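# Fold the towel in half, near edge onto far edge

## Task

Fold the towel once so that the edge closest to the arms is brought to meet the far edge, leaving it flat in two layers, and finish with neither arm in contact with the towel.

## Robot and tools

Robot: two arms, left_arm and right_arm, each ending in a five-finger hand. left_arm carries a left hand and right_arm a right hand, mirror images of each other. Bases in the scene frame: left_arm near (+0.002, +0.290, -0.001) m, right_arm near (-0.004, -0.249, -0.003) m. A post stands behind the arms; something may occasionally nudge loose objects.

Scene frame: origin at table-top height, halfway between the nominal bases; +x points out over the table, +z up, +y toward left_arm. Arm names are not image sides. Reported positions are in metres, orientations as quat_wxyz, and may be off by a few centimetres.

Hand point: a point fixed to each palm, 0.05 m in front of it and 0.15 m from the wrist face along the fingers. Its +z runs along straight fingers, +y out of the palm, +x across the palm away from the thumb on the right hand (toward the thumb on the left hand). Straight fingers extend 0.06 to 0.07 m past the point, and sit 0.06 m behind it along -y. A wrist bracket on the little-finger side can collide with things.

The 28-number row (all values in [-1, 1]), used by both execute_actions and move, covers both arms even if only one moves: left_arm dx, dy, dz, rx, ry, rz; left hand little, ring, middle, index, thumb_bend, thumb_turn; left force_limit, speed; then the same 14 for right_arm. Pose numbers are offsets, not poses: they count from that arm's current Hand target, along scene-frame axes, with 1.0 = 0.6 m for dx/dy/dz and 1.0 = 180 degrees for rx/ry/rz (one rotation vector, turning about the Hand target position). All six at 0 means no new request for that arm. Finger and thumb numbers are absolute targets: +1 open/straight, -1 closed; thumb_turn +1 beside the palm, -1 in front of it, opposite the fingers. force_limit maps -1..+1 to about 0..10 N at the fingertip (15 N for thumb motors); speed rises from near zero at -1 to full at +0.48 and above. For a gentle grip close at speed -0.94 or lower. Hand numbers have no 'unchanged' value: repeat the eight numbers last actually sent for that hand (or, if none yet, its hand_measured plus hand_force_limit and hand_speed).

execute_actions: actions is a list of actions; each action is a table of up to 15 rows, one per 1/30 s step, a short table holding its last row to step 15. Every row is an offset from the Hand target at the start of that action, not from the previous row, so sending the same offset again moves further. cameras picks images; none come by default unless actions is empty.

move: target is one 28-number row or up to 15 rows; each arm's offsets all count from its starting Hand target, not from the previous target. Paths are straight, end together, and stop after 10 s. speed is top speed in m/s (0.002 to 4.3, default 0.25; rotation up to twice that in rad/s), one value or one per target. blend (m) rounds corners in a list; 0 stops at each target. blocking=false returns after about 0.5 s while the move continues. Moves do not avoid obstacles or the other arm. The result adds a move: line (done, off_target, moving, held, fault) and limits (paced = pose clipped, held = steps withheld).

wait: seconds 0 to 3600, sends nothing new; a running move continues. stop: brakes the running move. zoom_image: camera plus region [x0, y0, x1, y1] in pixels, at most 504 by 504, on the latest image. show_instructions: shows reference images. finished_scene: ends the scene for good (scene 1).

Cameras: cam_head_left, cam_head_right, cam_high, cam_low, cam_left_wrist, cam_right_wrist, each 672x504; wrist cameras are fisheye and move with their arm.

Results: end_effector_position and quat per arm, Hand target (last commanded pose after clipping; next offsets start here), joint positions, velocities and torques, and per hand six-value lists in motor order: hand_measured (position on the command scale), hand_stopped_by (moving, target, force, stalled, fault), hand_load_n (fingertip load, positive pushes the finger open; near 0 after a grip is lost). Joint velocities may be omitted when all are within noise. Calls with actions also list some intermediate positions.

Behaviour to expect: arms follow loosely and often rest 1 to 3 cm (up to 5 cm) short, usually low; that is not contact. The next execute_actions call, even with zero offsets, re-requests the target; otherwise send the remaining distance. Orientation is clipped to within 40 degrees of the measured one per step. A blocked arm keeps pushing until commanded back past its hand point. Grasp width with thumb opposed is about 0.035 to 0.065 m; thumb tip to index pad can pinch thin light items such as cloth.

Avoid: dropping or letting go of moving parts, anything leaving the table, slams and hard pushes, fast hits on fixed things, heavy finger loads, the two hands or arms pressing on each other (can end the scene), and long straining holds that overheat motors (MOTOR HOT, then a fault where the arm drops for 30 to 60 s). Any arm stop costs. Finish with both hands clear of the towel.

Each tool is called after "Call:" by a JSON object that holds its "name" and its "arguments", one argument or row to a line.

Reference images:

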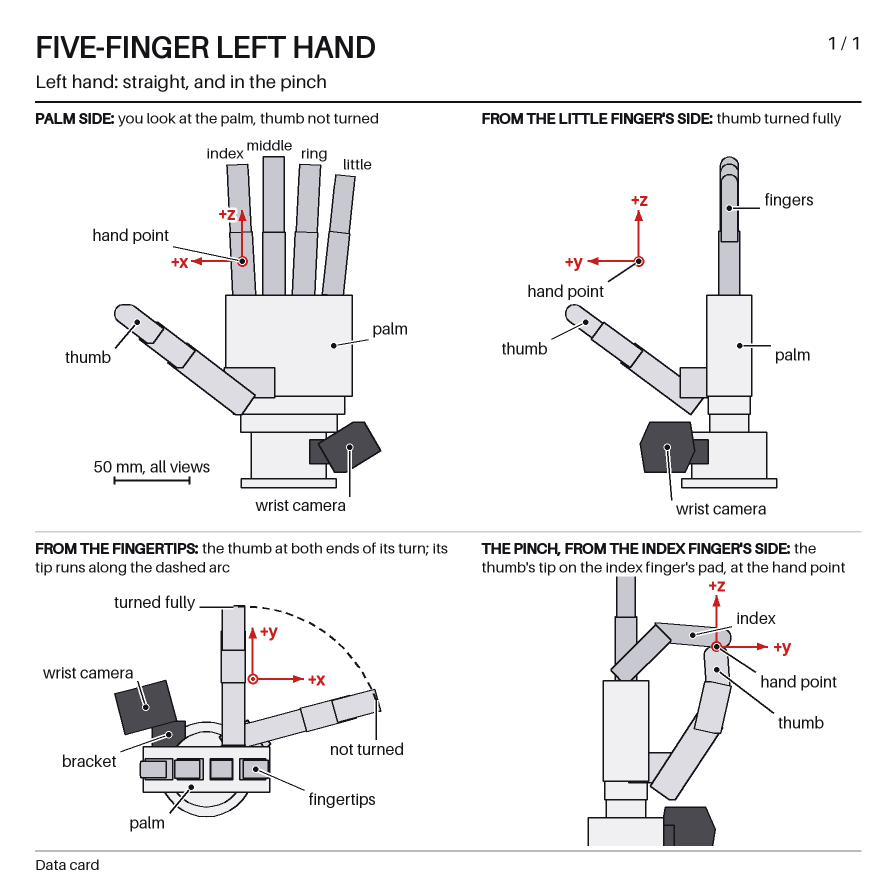

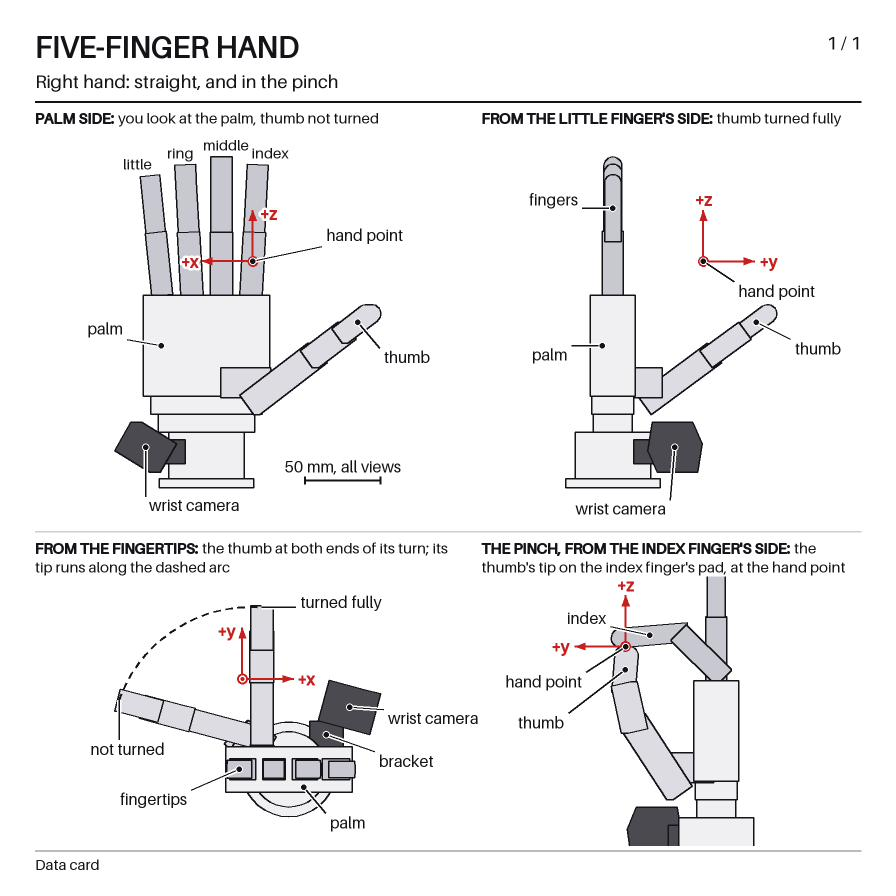

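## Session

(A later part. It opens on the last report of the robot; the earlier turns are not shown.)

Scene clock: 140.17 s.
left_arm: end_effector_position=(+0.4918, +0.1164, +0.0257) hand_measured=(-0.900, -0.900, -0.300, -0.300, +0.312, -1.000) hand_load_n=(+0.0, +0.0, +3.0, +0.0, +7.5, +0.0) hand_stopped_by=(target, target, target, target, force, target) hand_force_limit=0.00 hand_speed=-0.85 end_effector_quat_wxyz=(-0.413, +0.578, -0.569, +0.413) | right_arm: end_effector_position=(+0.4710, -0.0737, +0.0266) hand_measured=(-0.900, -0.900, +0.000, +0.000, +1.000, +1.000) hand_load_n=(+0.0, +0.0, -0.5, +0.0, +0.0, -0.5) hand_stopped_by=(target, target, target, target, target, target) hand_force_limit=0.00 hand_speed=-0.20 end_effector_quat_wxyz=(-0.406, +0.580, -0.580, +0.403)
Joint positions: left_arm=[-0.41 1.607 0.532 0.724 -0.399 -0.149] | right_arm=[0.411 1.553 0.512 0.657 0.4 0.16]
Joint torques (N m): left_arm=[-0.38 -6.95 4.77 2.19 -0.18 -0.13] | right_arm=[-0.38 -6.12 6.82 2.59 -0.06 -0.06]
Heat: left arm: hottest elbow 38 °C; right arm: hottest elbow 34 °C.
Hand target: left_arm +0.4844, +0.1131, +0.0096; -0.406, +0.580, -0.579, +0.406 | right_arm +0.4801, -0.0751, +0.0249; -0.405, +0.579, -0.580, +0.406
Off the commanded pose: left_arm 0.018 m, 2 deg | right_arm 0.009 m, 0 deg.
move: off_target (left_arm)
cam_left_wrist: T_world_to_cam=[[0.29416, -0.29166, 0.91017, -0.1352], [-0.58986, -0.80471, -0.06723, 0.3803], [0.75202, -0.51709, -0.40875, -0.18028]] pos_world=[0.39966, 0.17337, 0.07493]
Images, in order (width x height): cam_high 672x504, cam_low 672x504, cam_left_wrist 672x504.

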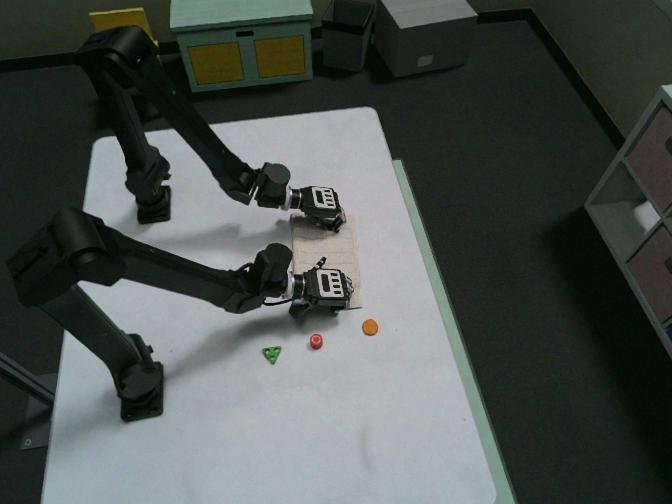

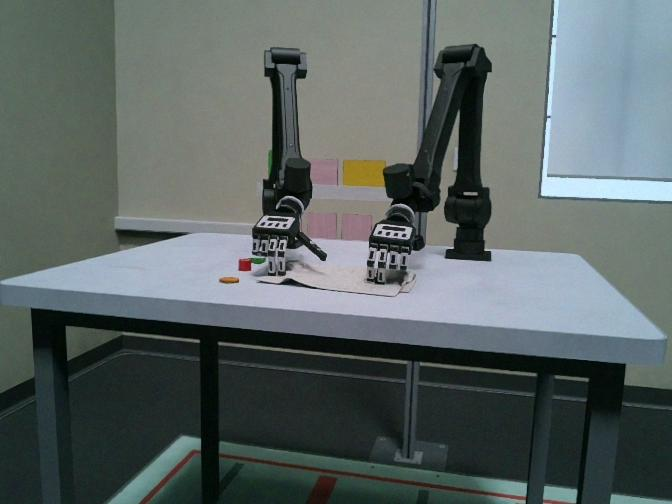

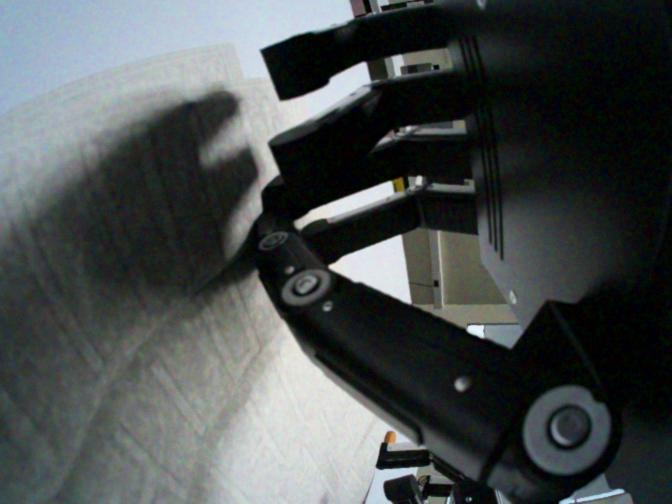

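Call:
{"name": "move", "arguments": {
  "target": [
    [0,0,0.1,0,0.0278,0,-0.9,-0.9,0.1,0.1,0.6,-1,0,-0.2,0,0,0,0,0,0,-0.9,-0.9,0,0,1,1,0,-0.2]
  ],
  "cameras": ["cam_low","cam_high","cam_left_wrist"],
  "speed": 0.08
}}

Call:
{"name": "zoom_image", "arguments": {
  "camera": "cam_low",
  "region": [240, 200, 440, 310]
}}

Call:
{"name": "zoom_image", "arguments": {
  "camera": "cam_high",
  "region": [220, 160, 420, 350]
}}

Scene clock: 142.53 s.
left_arm: end_effector_position=(+0.4709, +0.1194, +0.0511) hand_measured=(-0.900, -0.900, +0.100, +0.100, +0.600, -1.000) hand_load_n=(+0.0, +0.0, +0.0, +0.0, +0.5, +0.0) hand_stopped_by=(target, target, target, target, target, target) hand_force_limit=0.00 hand_speed=-0.20 end_effector_quat_wxyz=(-0.378, +0.596, -0.607, +0.365) | right_arm: end_effector_position=(+0.4710, -0.0737, +0.0266) hand_measured=(-0.900, -0.900, +0.000, +0.000, +1.000, +1.000) hand_load_n=(+0.0, +0.0, -0.5, +0.0, +0.0, -0.5) hand_stopped_by=(target, target, target, target, target, target) hand_force_limit=0.00 hand_speed=-0.20 end_effector_quat_wxyz=(-0.406, +0.580, -0.580, +0.403)
Joint positions: left_arm=[-0.41 1.425 0.579 0.344 -0.376 -0.173] | right_arm=[0.411 1.553 0.512 0.657 0.4 0.16]
Joint torques (N m): left_arm=[0.5 -9.23 10.13 1.18 -0.06 -0.17] | right_arm=[-0.38 -6.18 6.82 2.58 -0.06 -0.06]
Heat: left arm: hottest elbow 38 °C; right arm: hottest elbow 34 °C.
Hand target: left_arm +0.4844, +0.1131, +0.0696; -0.380, +0.597, -0.596, +0.380 | right_arm +0.4801, -0.0751, +0.0249; -0.405, +0.579, -0.580, +0.406
Off the commanded pose: left_arm 0.024 m, 2 deg | right_arm 0.009 m, 0 deg.
move: off_target (left_arm)
cam_left_wrist: T_world_to_cam=[[0.41613, -0.32192, 0.85041, -0.20201], [-0.60424, -0.79678, -0.00595, 0.37471], [0.67951, -0.51137, -0.52608, -0.1132]] pos_world=[0.3874, 0.17564, 0.11446]
Images, in order (width x height): cam_high 672x504, cam_low 672x504, cam_left_wrist 672x504.

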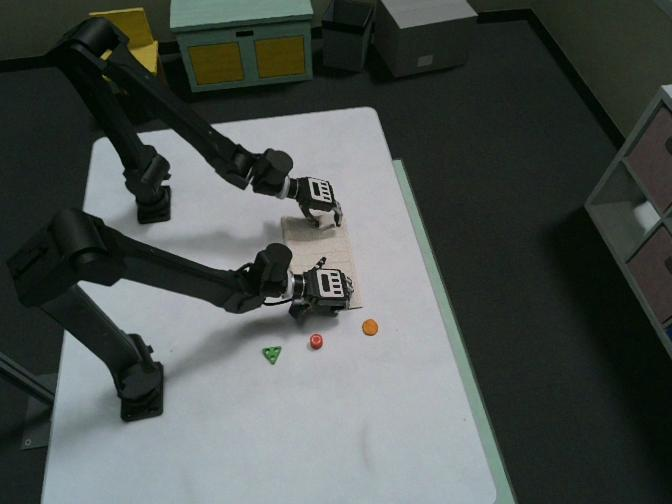

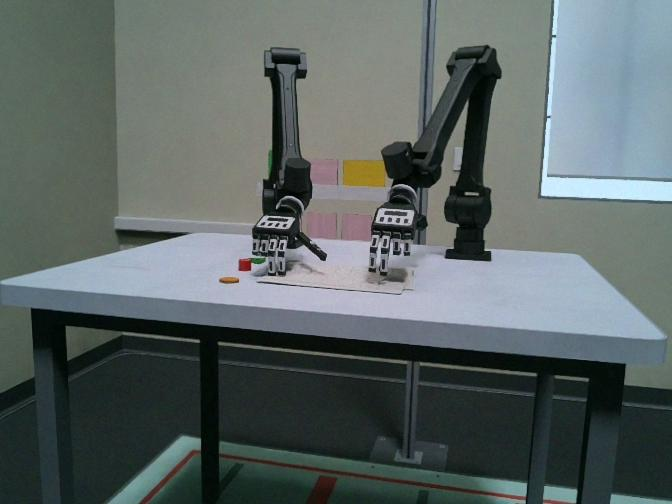

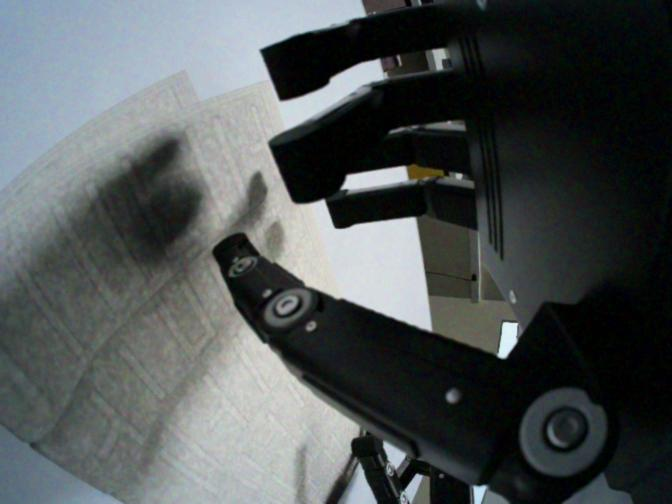

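Scaled by 2.520.

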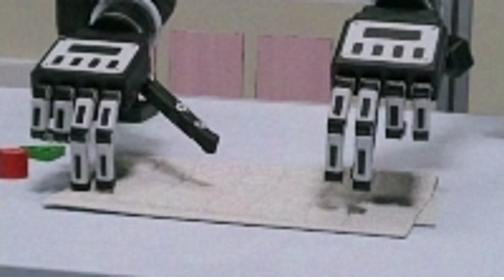

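Scaled by 2.520.

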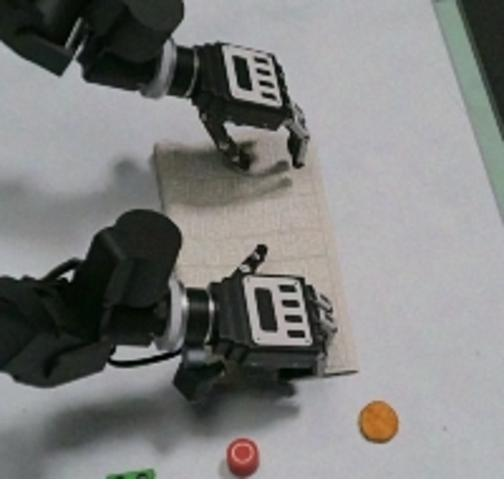

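Call:
{"name": "move", "arguments": {
  "target": [
    [0,0,-0.07,0,0,0,-0.9,-0.9,0.1,0.1,0.6,-1,0,-0.2,0,0,0,0,0,0,-0.9,-0.9,0,0,1,1,0,-0.2]
  ],
  "cameras": ["cam_left_wrist"],
  "speed": 0.04
}}

Scene clock: 144.70 s.
left_arm: end_effector_position=(+0.4828, +0.1140, +0.0317) hand_measured=(-0.900, -0.900, +0.100, +0.100, +0.598, -1.000) hand_load_n=(+0.0, +0.0, +0.0, +0.0, +0.0, -0.5) hand_stopped_by=(target, target, target, target, target, target) hand_force_limit=0.00 hand_speed=-0.20 end_effector_quat_wxyz=(-0.382, +0.594, -0.599, +0.377) | right_arm: end_effector_position=(+0.4710, -0.0737, +0.0266) hand_measured=(-0.900, -0.900, +0.000, +0.000, +1.000, +1.000) hand_load_n=(+0.0, +0.0, -0.5, +0.5, +0.5, +0.0) hand_stopped_by=(target, target, target, target, target, target) hand_force_limit=0.00 hand_speed=-0.20 end_effector_quat_wxyz=(-0.406, +0.580, -0.580, +0.403)
Joint positions: left_arm=[-0.41 1.519 0.579 0.466 -0.375 -0.175] | right_arm=[0.411 1.553 0.512 0.657 0.4 0.16]
Joint torques (N m): left_arm=[0.5 -7.82 6.43 2.61 -0.1 -0.14] | right_arm=[-0.38 -6.12 6.82 2.58 -0.07 -0.06]
Heat: left arm: hottest elbow 38 °C; right arm: hottest elbow 34 °C.
Hand target: left_arm +0.4843, +0.1131, +0.0275; -0.380, +0.597, -0.596, +0.380 | right_arm +0.4801, -0.0751, +0.0249; -0.405, +0.579, -0.580, +0.406
Off the commanded pose: left_arm 0.004 m, 1 deg | right_arm 0.009 m, 0 deg.
move: done
cam_left_wrist: T_world_to_cam=[[0.39421, -0.31043, 0.865, -0.18334], [-0.6036, -0.79721, -0.01102, 0.37741], [0.69301, -0.51777, -0.50165, -0.1408]] pos_world=[0.39765, 0.17106, 0.09212]

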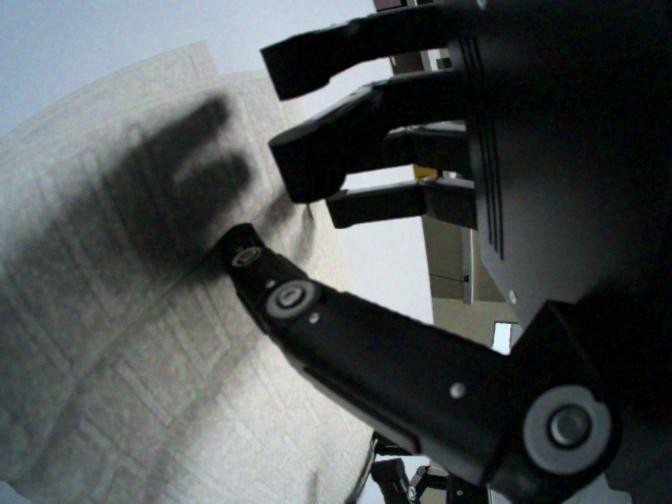

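Call:
{"name": "move", "arguments": {
  "target": [
    [0,0,-0.026,0,0,0,-0.9,-0.9,-0.35,-0.35,0.15,-1,0,-0.8,0,0,0,0,0,0,-0.9,-0.9,0,0,1,1,0,-0.2]
  ],
  "cameras": ["cam_low","cam_high","cam_left_wrist"],
  "speed": 0.02
}}

Call:
{"name": "zoom_image", "arguments": {
  "camera": "cam_left_wrist",
  "region": [60, 60, 400, 320]
}}

Call:
{"name": "zoom_image", "arguments": {
  "camera": "cam_high",
  "region": [220, 160, 420, 350]
}}

Scene clock: 146.30 s.
left_arm: end_effector_position=(+0.4891, +0.1112, +0.0276) hand_measured=(-0.900, -0.900, -0.212, -0.350, +0.404, -1.000) hand_load_n=(+0.0, +0.0, +7.5, +2.0, +8.5, -0.5) hand_stopped_by=(target, target, force, target, force, target) hand_force_limit=0.00 hand_speed=-0.80 end_effector_quat_wxyz=(-0.386, +0.592, -0.592, +0.388) | right_arm: end_effector_position=(+0.4710, -0.0737, +0.0266) hand_measured=(-0.900, -0.900, +0.000, +0.000, +1.000, +1.000) hand_load_n=(+0.0, +0.0, -0.5, +0.0, +0.0, +0.0) hand_stopped_by=(target, target, target, target, target, target) hand_force_limit=0.00 hand_speed=-0.20 end_effector_quat_wxyz=(-0.406, +0.580, -0.580, +0.403)
Joint positions: left_arm=[-0.41 1.556 0.577 0.534 -0.375 -0.176] | right_arm=[0.411 1.553 0.512 0.657 0.4 0.16]
Joint torques (N m): left_arm=[0.62 -7.06 5.44 2.28 -0.08 -0.17] | right_arm=[-0.38 -6.12 6.82 2.59 -0.06 -0.06]
Heat: left arm: hottest elbow 38 °C; right arm: hottest elbow 34 °C.
Hand target: left_arm +0.4844, +0.1131, +0.0119; -0.380, +0.597, -0.596, +0.380 | right_arm +0.4801, -0.0751, +0.0249; -0.405, +0.579, -0.580, +0.406
Off the commanded pose: left_arm 0.017 m, 1 deg | right_arm 0.009 m, 0 deg.
move: off_target (left_arm)
cam_left_wrist: T_world_to_cam=[[0.37079, -0.29969, 0.87903, -0.17331], [-0.60312, -0.79746, -0.01747, 0.37889], [0.70623, -0.52368, -0.47644, -0.1551]] pos_world=[0.40231, 0.16898, 0.08507]
Images, in order (width x height): cam_high 672x504, cam_low 672x504, cam_left_wrist 672x504.

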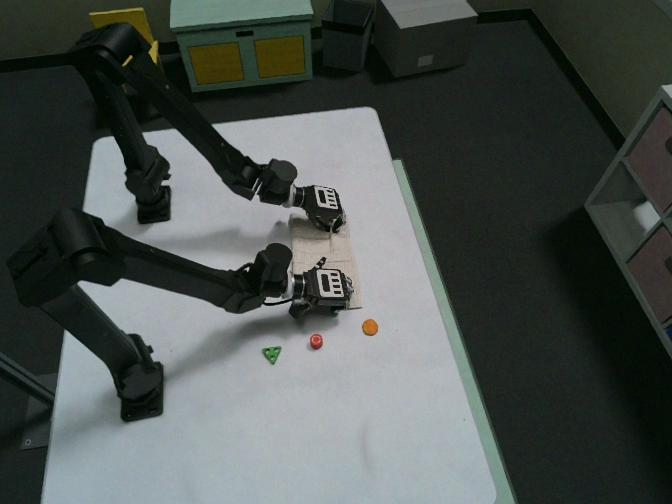

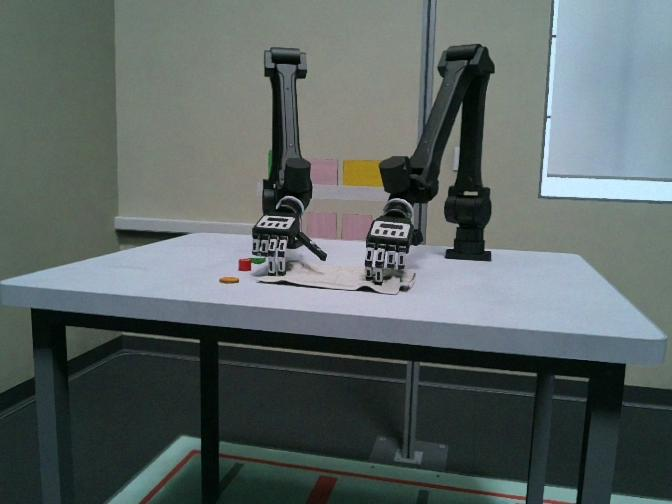

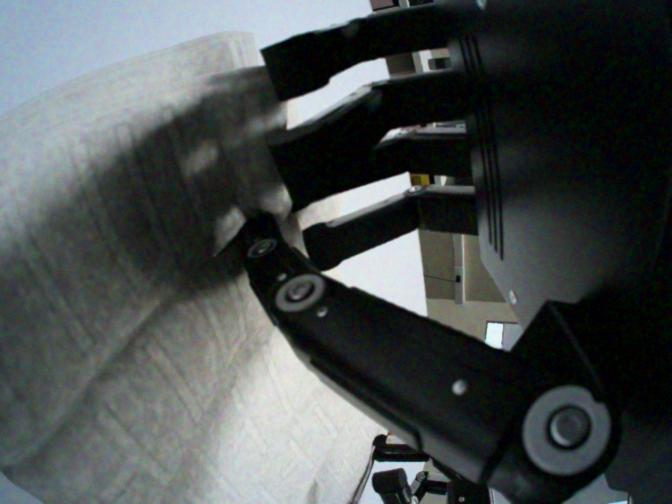

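Scaled by 1.482 from the camera's image (finer frame: 960x720).

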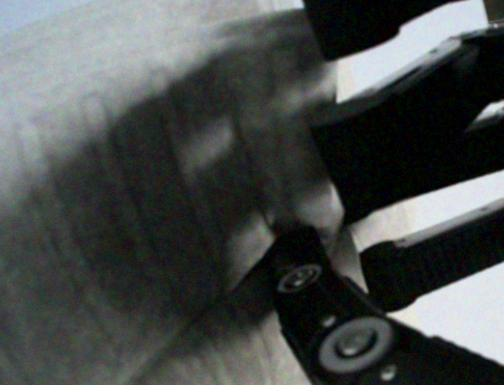

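Scaled by 2.520.

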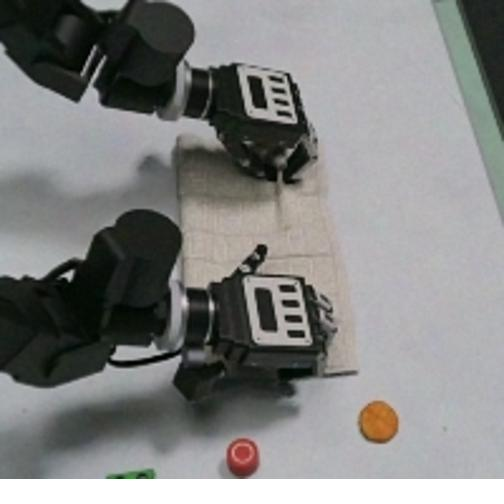

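Call:
{"name": "move", "arguments": {
  "target": [
    [0,0,0.09,0,0,0,-0.9,-0.9,-0.35,-0.35,0.15,-1,0,-0.8,0,0,0,0,0,0,-0.9,-0.9,0,0,1,1,0,-0.2]
  ],
  "cameras": ["cam_low","cam_high","cam_left_wrist"],
  "speed": 0.05
}}

Call:
{"name": "zoom_image", "arguments": {
  "camera": "cam_low",
  "region": [240, 200, 440, 310]
}}

Call:
{"name": "zoom_image", "arguments": {
  "camera": "cam_high",
  "region": [220, 160, 420, 350]
}}

Scene clock: 148.33 s.
left_arm: end_effector_position=(+0.4712, +0.1186, +0.0463) hand_measured=(-0.900, -0.900, -0.212, -0.350, +0.404, -1.000) hand_load_n=(+0.0, +0.0, +6.5, +2.0, +8.0, +0.0) hand_stopped_by=(target, target, force, target, force, target) hand_force_limit=0.00 hand_speed=-0.80 end_effector_quat_wxyz=(-0.376, +0.597, -0.607, +0.366) | right_arm: end_effector_position=(+0.4710, -0.0737, +0.0266) hand_measured=(-0.900, -0.900, +0.000, +0.000, +1.000, +1.000) hand_load_n=(+0.0, +0.0, -0.5, +0.0, +0.0, -0.5) hand_stopped_by=(target, target, target, target, target, target) hand_force_limit=0.00 hand_speed=-0.20 end_effector_quat_wxyz=(-0.406, +0.580, -0.580, +0.403)
Joint positions: left_arm=[-0.41 1.44 0.577 0.358 -0.373 -0.177] | right_arm=[0.411 1.553 0.512 0.657 0.4 0.16]
Joint torques (N m): left_arm=[0.62 -9.76 9.88 1.31 -0.18 -0.15] | right_arm=[-0.38 -6.12 6.82 2.58 -0.07 -0.06]
Heat: left arm: hottest elbow 38 °C; right arm: hottest elbow 34 °C.
Hand target: left_arm +0.4844, +0.1131, +0.0660; -0.380, +0.597, -0.596, +0.380 | right_arm +0.4801, -0.0751, +0.0249; -0.405, +0.579, -0.580, +0.406
Off the commanded pose: left_arm 0.024 m, 2 deg | right_arm 0.009 m, 0 deg.
move: off_target (left_arm)
cam_left_wrist: T_world_to_cam=[[0.41813, -0.3195, 0.85035, -0.19957], [-0.60467, -0.79648, -0.00193, 0.37426], [0.6779, -0.51337, -0.52622, -0.11528]] pos_world=[0.3879, 0.17515, 0.10976]
Images, in order (width x height): cam_high 672x504, cam_low 672x504, cam_left_wrist 672x504.

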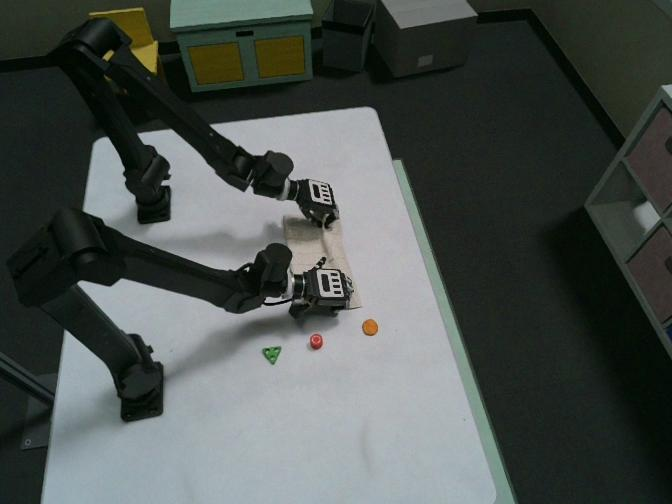

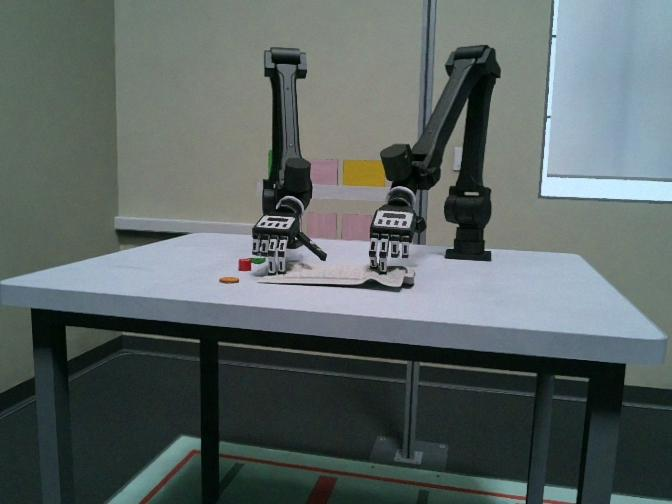

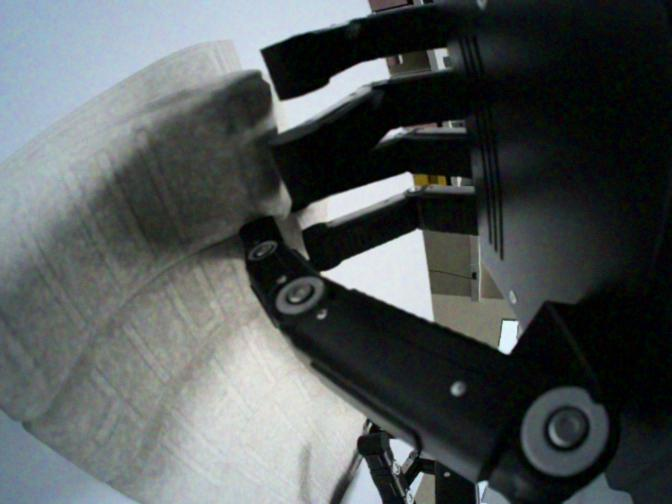

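Scaled by 2.520.

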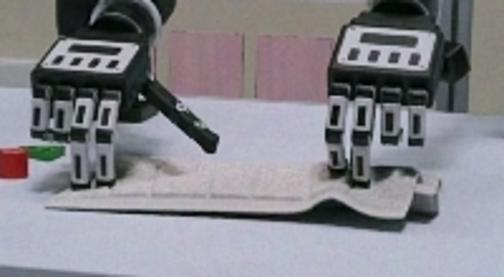

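Scaled by 2.520.

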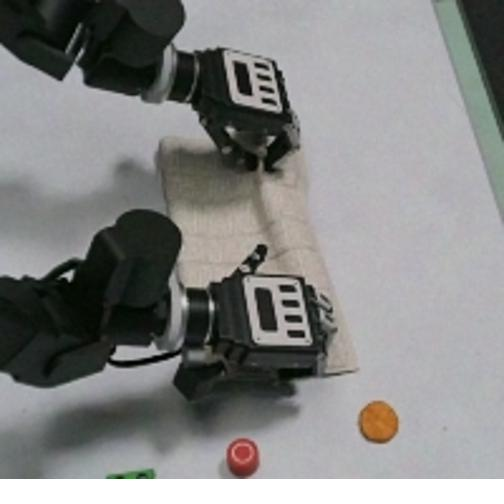

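Call:
{"name": "move", "arguments": {
  "target": [
    [-0.03,0,0.08,0,0,0,-0.9,-0.9,-0.35,-0.35,0.15,-1,0,-0.8,0,0,0,0,0,0,-0.9,-0.9,0,0,1,1,0,-0.2]
  ],
  "cameras": ["cam_low","cam_high","cam_left_wrist"],
  "speed": 0.05
}}

Call:
{"name": "zoom_image", "arguments": {
  "camera": "cam_low",
  "region": [240, 200, 440, 310]
}}

Call:
{"name": "zoom_image", "arguments": {
  "camera": "cam_high",
  "region": [220, 160, 420, 350]
}}

Scene clock: 150.30 s.
left_arm: end_effector_position=(+0.4543, +0.1220, +0.0895) hand_measured=(-0.900, -0.900, -0.212, -0.350, +0.404, -1.000) hand_load_n=(+0.0, +0.5, +6.0, +1.0, +6.0, +1.0) hand_stopped_by=(target, target, force, target, force, target) hand_force_limit=0.00 hand_speed=-0.80 end_effector_quat_wxyz=(-0.373, +0.602, -0.605, +0.364) | right_arm: end_effector_position=(+0.4710, -0.0729, +0.0267) hand_measured=(-0.900, -0.900, +0.000, +0.000, +1.000, +1.000) hand_load_n=(+0.0, +0.0, +0.0, +0.0, +0.0, +0.0) hand_stopped_by=(target, target, target, target, target, target) hand_force_limit=0.00 hand_speed=-0.20 end_effector_quat_wxyz=(-0.408, +0.581, -0.579, +0.402)
Joint positions: left_arm=[-0.42 1.279 0.589 0.175 -0.384 -0.193] | right_arm=[0.411 1.554 0.512 0.659 0.396 0.16]
Joint torques (N m): left_arm=[-0.32 -8.35 11.45 1.22 -0.54 -0.04] | right_arm=[-0.44 -6.18 6.82 2.51 0.11 -0.06]
Heat: left arm: hottest elbow 38 °C; right arm: hottest elbow 34 °C.
Hand target: left_arm +0.4664, +0.1132, +0.1139; -0.380, +0.597, -0.596, +0.380 | right_arm +0.4801, -0.0750, +0.0248; -0.406, +0.579, -0.580, +0.406
Off the commanded pose: left_arm 0.029 m, 2 deg | right_arm 0.010 m, 1 deg.
move: off_target (left_arm)
cam_left_wrist: T_world_to_cam=[[0.42659, -0.31207, 0.8489, -0.23272], [-0.59942, -0.8004, 0.00698, 0.36407], [0.67728, -0.51183, -0.52851, -0.07899]] pos_world=[0.37101, 0.17835, 0.15327]
Images, in order (width x height): cam_high 672x504, cam_low 672x504, cam_left_wrist 672x504.

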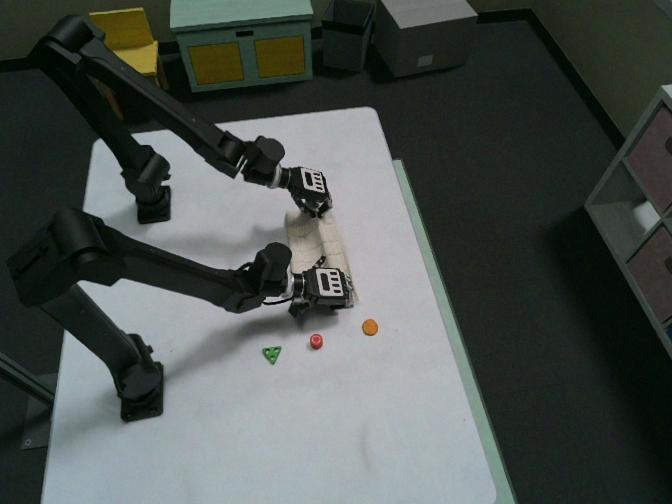

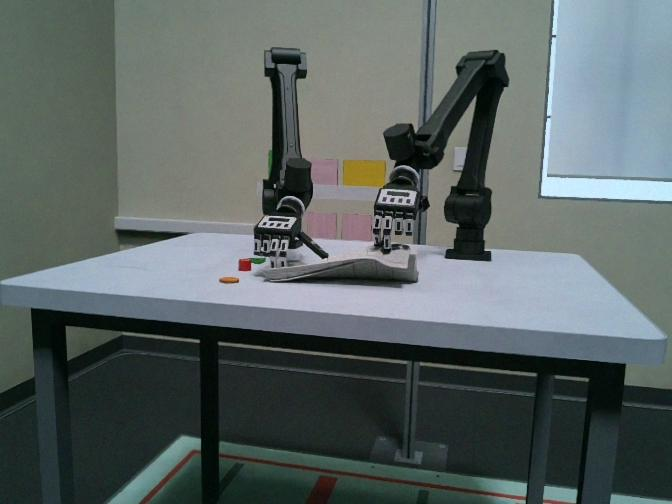

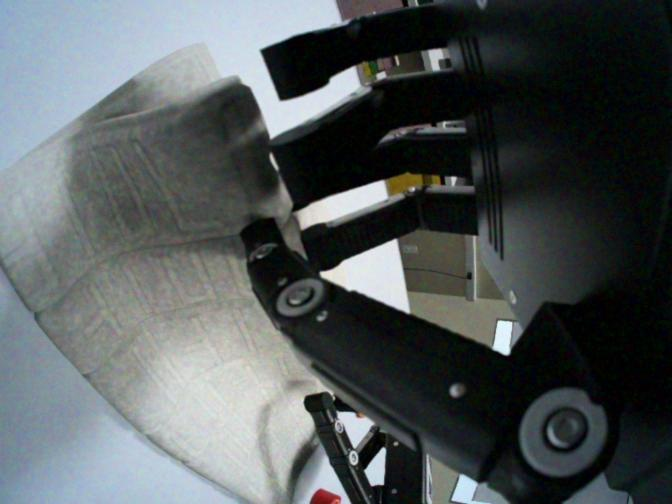

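Scaled by 2.520.

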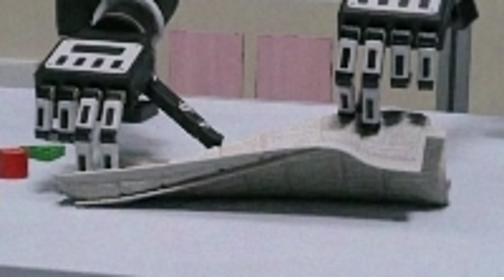

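Scaled by 2.520.

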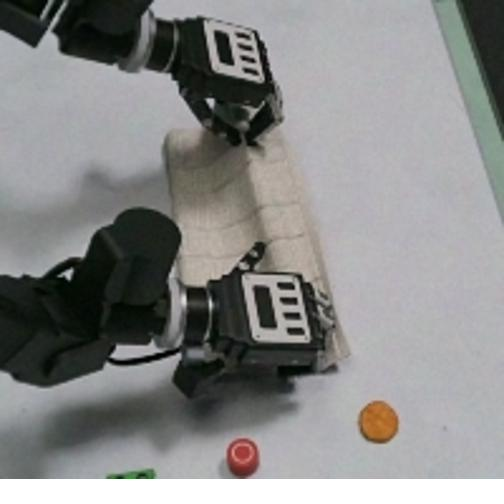

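Call:
{"name": "move", "arguments": {
  "target": [
    [0.03,0,-0.135,0,0,0,-0.9,-0.9,-0.35,-0.35,0.15,-1,0,-0.8,0,0,0,0,0,0,-0.9,-0.9,0,0,1,1,0,-0.2],
    [0.03,0,-0.135,0,0,0,-0.9,-0.9,0.1,0.1,0.5,-1,0,-0.6,0,0,0,0,0,0,-0.9,-0.9,0,0,1,1,0,-0.2],
    [0.03,0,-0.02,0,0,0,-0.9,-0.9,0.1,0.1,0.5,-1,0,-0.6,0,0,0.1,0,0,0,-0.9,-0.9,0,0,1,1,0,-0.2]
  ],
  "cameras": ["all"],
  "speed": 0.06
}}

Call:
{"name": "zoom_image", "arguments": {
  "camera": "cam_low",
  "region": [240, 200, 440, 310]
}}

Call:
{"name": "zoom_image", "arguments": {
  "camera": "cam_high",
  "region": [220, 160, 420, 350]
}}

Scene clock: 156.93 s.
left_arm: end_effector_position=(+0.4690, +0.1136, +0.0800) hand_measured=(-0.900, -0.900, +0.100, +0.100, +0.500, -1.000) hand_load_n=(+0.0, +0.0, +0.0, +0.0, +0.0, +0.0) hand_stopped_by=(target, target, target, target, target, target) hand_force_limit=0.00 hand_speed=-0.60 end_effector_quat_wxyz=(-0.371, +0.600, -0.605, +0.368) | right_arm: end_effector_position=(+0.4639, -0.0762, +0.0662) hand_measured=(-0.900, -0.900, +0.000, +0.000, +1.000, +1.000) hand_load_n=(+0.0, +0.0, +0.0, +0.0, +0.0, -0.5) hand_stopped_by=(target, target, target, target, target, target) hand_force_limit=0.00 hand_speed=-0.20 end_effector_quat_wxyz=(-0.396, +0.589, -0.582, +0.397)
Joint positions: left_arm=[-0.42 1.349 0.614 0.227 -0.376 -0.193] | right_arm=[0.411 1.395 0.539 0.444 0.396 0.16]
Joint torques (N m): left_arm=[1.38 -8.94 11.17 1.26 -0.08 0.03] | right_arm=[-0.38 -7.41 9.51 1.69 0.13 -0.06]
Heat: left arm: hottest elbow 39 °C; right arm: hottest elbow 34 °C.
Hand target: left_arm +0.4844, +0.1131, +0.1019; -0.380, +0.597, -0.596, +0.380 | right_arm +0.4802, -0.0750, +0.0849; -0.406, +0.579, -0.579, +0.406
Off the commanded pose: left_arm 0.027 m, 2 deg | right_arm 0.025 m, 2 deg.
move: off_target (left_arm, right_arm)
cam_left_wrist: T_world_to_cam=[[0.42046, -0.30959, 0.85286, -0.23121], [-0.60507, -0.79612, 0.00932, 0.36822], [0.67609, -0.51996, -0.52206, -0.09731]] pos_world=[0.38581, 0.17097, 0.14296]
cam_right_wrist: T_world_to_cam=[[-0.39141, -0.24796, -0.88618, 0.2179], [-0.50152, 0.86491, -0.02049, 0.30722], [0.77154, 0.43641, -0.46289, -0.18241]] pos_world=[0.3801, -0.13208, 0.11496]

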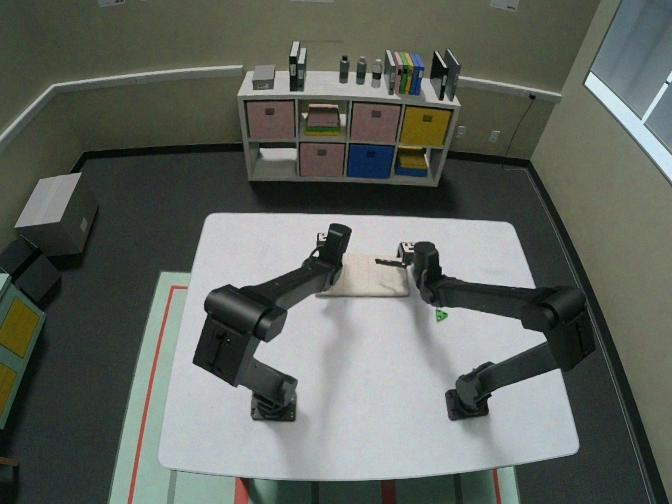

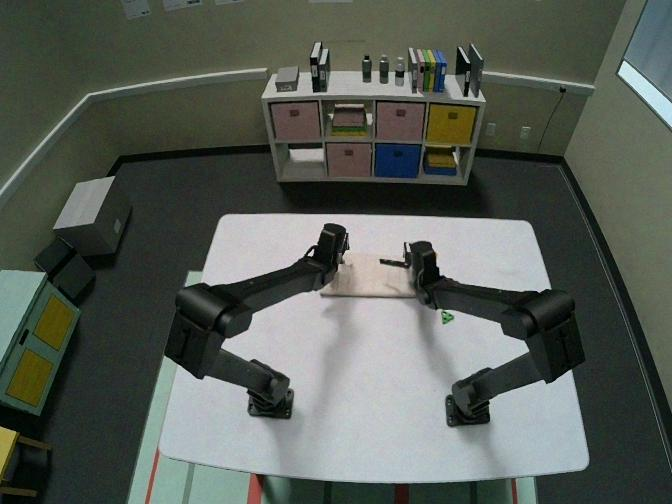

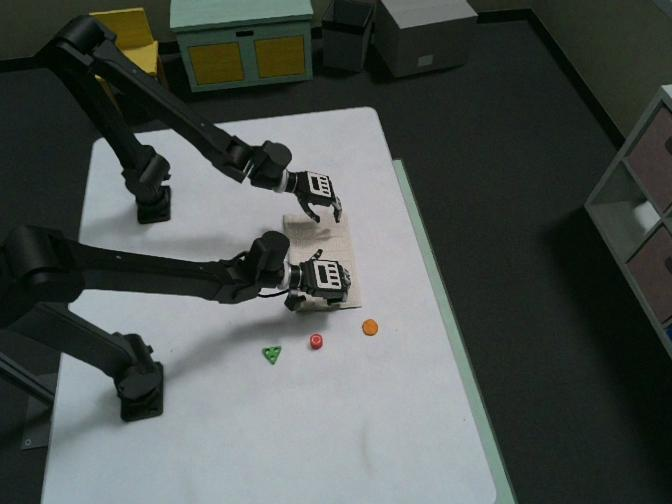

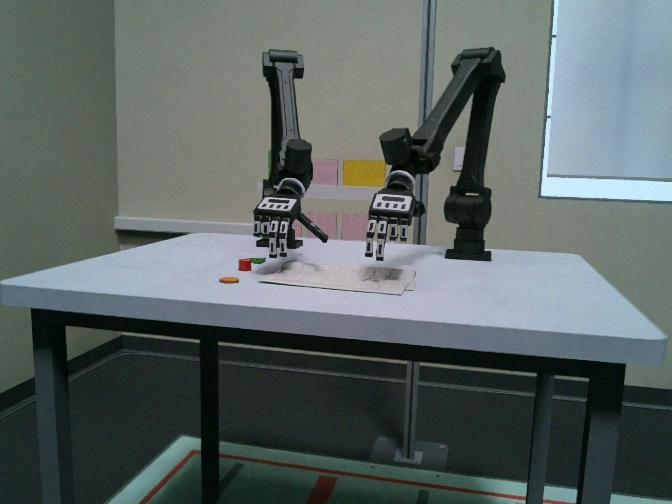

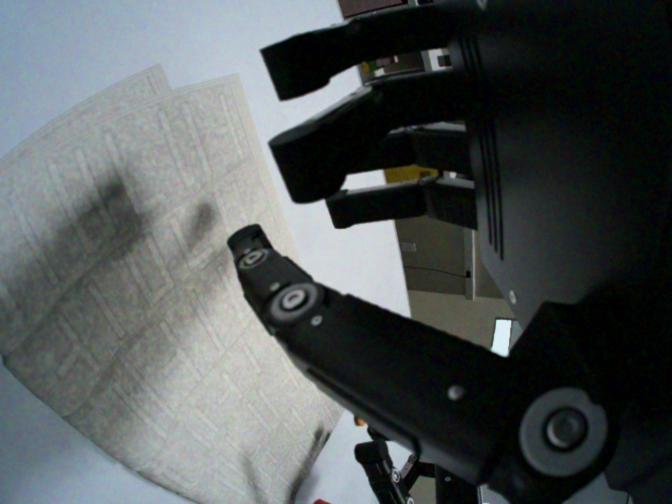

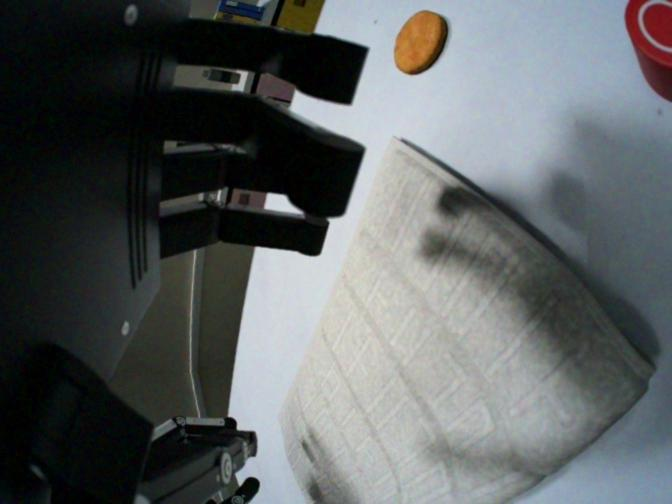

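Scaled by 2.520.

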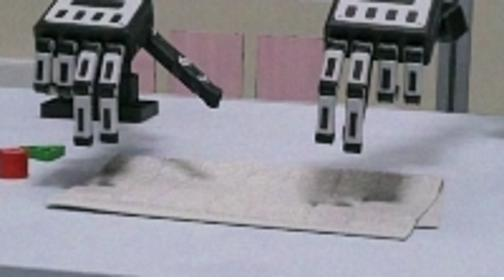

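Scaled by 2.520.

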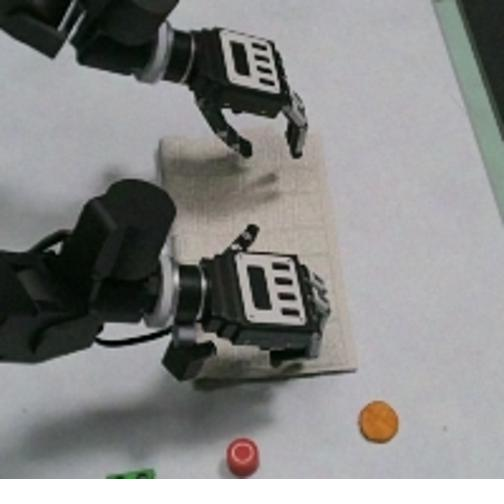

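Call:
{"name": "move", "arguments": {
  "target": [
    [-0.024,0.145,0.063,0,0,-0.25,-0.9,-0.9,0.1,0.1,0.6,-1,0,-0.4,0,0,0,0,0,0,-0.9,-0.9,0,0,-0.9,-1,0,-0.2],
    [0.0343,0.0615,0.0,0,0,-0.5,-0.9,-0.9,0.1,0.1,0.6,-1,0,-0.4,0,0,0.0,0,0,0,-0.9,-0.9,0,0,-0.9,-1,0,-0.2]
  ],
  "cameras": ["all"],
  "speed": 0.15
}}

Call:
{"name": "zoom_image", "arguments": {
  "camera": "cam_low",
  "region": [240, 200, 440, 310]
}}

Call:
{"name": "zoom_image", "arguments": {
  "camera": "cam_high",
  "region": [220, 160, 420, 350]
}}

Scene clock: 167.17 s.
left_arm: end_effector_position=(+0.4943, +0.1561, +0.0968) hand_measured=(-0.900, -0.900, +0.100, +0.100, +0.600, -1.000) hand_load_n=(+0.0, +0.0, +0.0, +0.0, +0.0, +0.0) hand_stopped_by=(target, target, target, target, target, target) hand_force_limit=0.00 hand_speed=-0.40 end_effector_quat_wxyz=(-0.004, -0.015, +0.843, -0.537) | right_arm: end_effector_position=(+0.4638, -0.0763, +0.0661) hand_measured=(-0.900, -0.900, +0.000, +0.000, -0.774, -1.000) hand_load_n=(+0.0, +0.0, +0.5, +0.5, +10.5, +1.5) hand_stopped_by=(target, target, target, target, force, target) hand_force_limit=0.00 hand_speed=-0.20 end_effector_quat_wxyz=(-0.396, +0.589, -0.582, +0.398)
Joint positions: left_arm=[0.039 1.833 1.369 -1.158 1.134 1.604] | right_arm=[0.411 1.395 0.539 0.443 0.396 0.159]
Joint torques (N m): left_arm=[-0.67 -13.39 11.04 -0.34 0.96 0.07] | right_arm=[-0.38 -7.41 9.51 1.58 0.13 -0.07]
Heat: left arm: hottest elbow 40 °C; right arm: hottest elbow 35 °C.
Hand target: left_arm +0.5049, +0.1500, +0.1019; +0.000, -0.001, +0.843, -0.537 | right_arm +0.4801, -0.0750, +0.0848; -0.405, +0.579, -0.579, +0.406
Off the commanded pose: left_arm 0.013 m, 2 deg | right_arm 0.025 m, 2 deg.
move: off_target (left_arm)
cam_left_wrist: T_world_to_cam=[[-0.27371, -0.39865, 0.87531, 0.1118], [-0.81063, 0.58541, 0.01313, 0.30278], [-0.51765, -0.70595, -0.48339, 0.5317]] pos_world=[0.55128, 0.24267, 0.15518]
cam_right_wrist: T_world_to_cam=[[-0.39161, -0.24922, -0.88574, 0.21774], [-0.5019, 0.86466, -0.02138, 0.30752], [0.77119, 0.43618, -0.46369, -0.18217]] pos_world=[0.3801, -0.13218, 0.11496]

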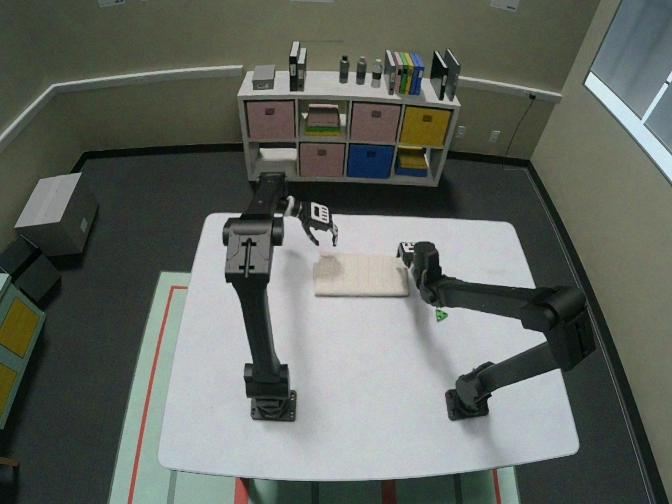

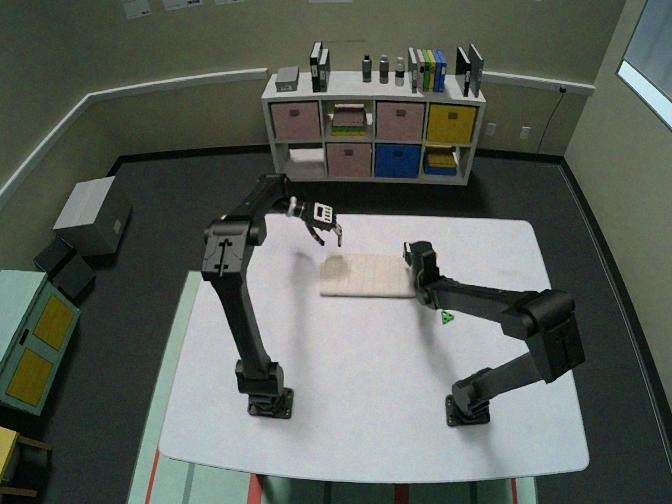

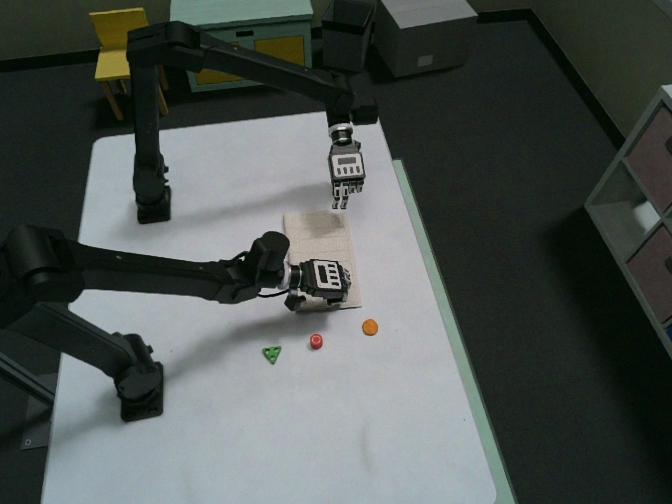

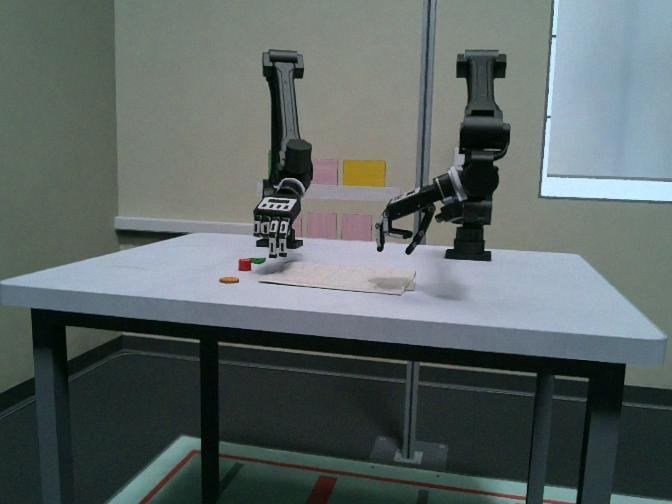

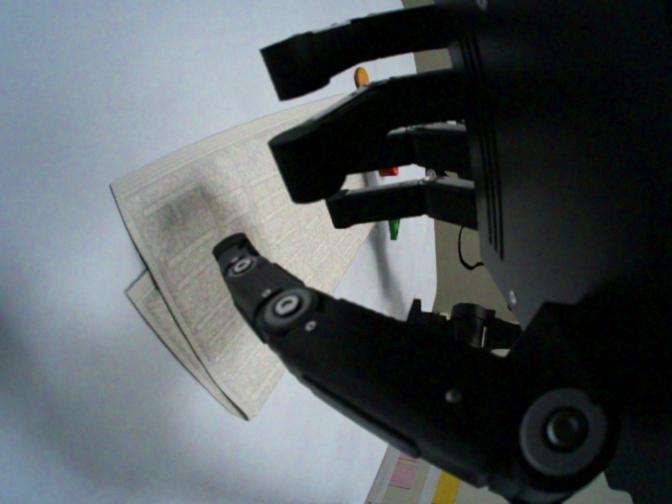

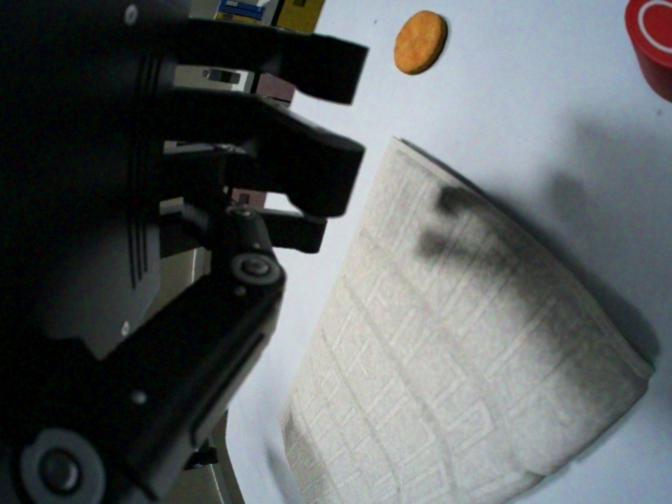

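Scaled by 2.520.

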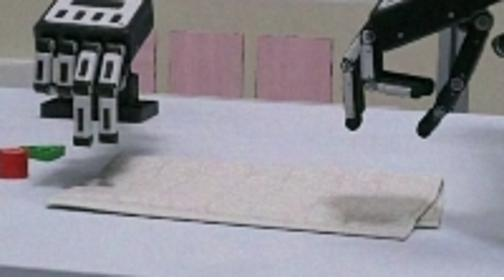

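Scaled by 2.520.

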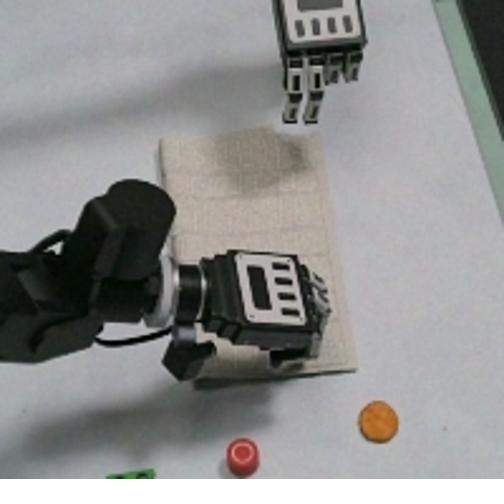

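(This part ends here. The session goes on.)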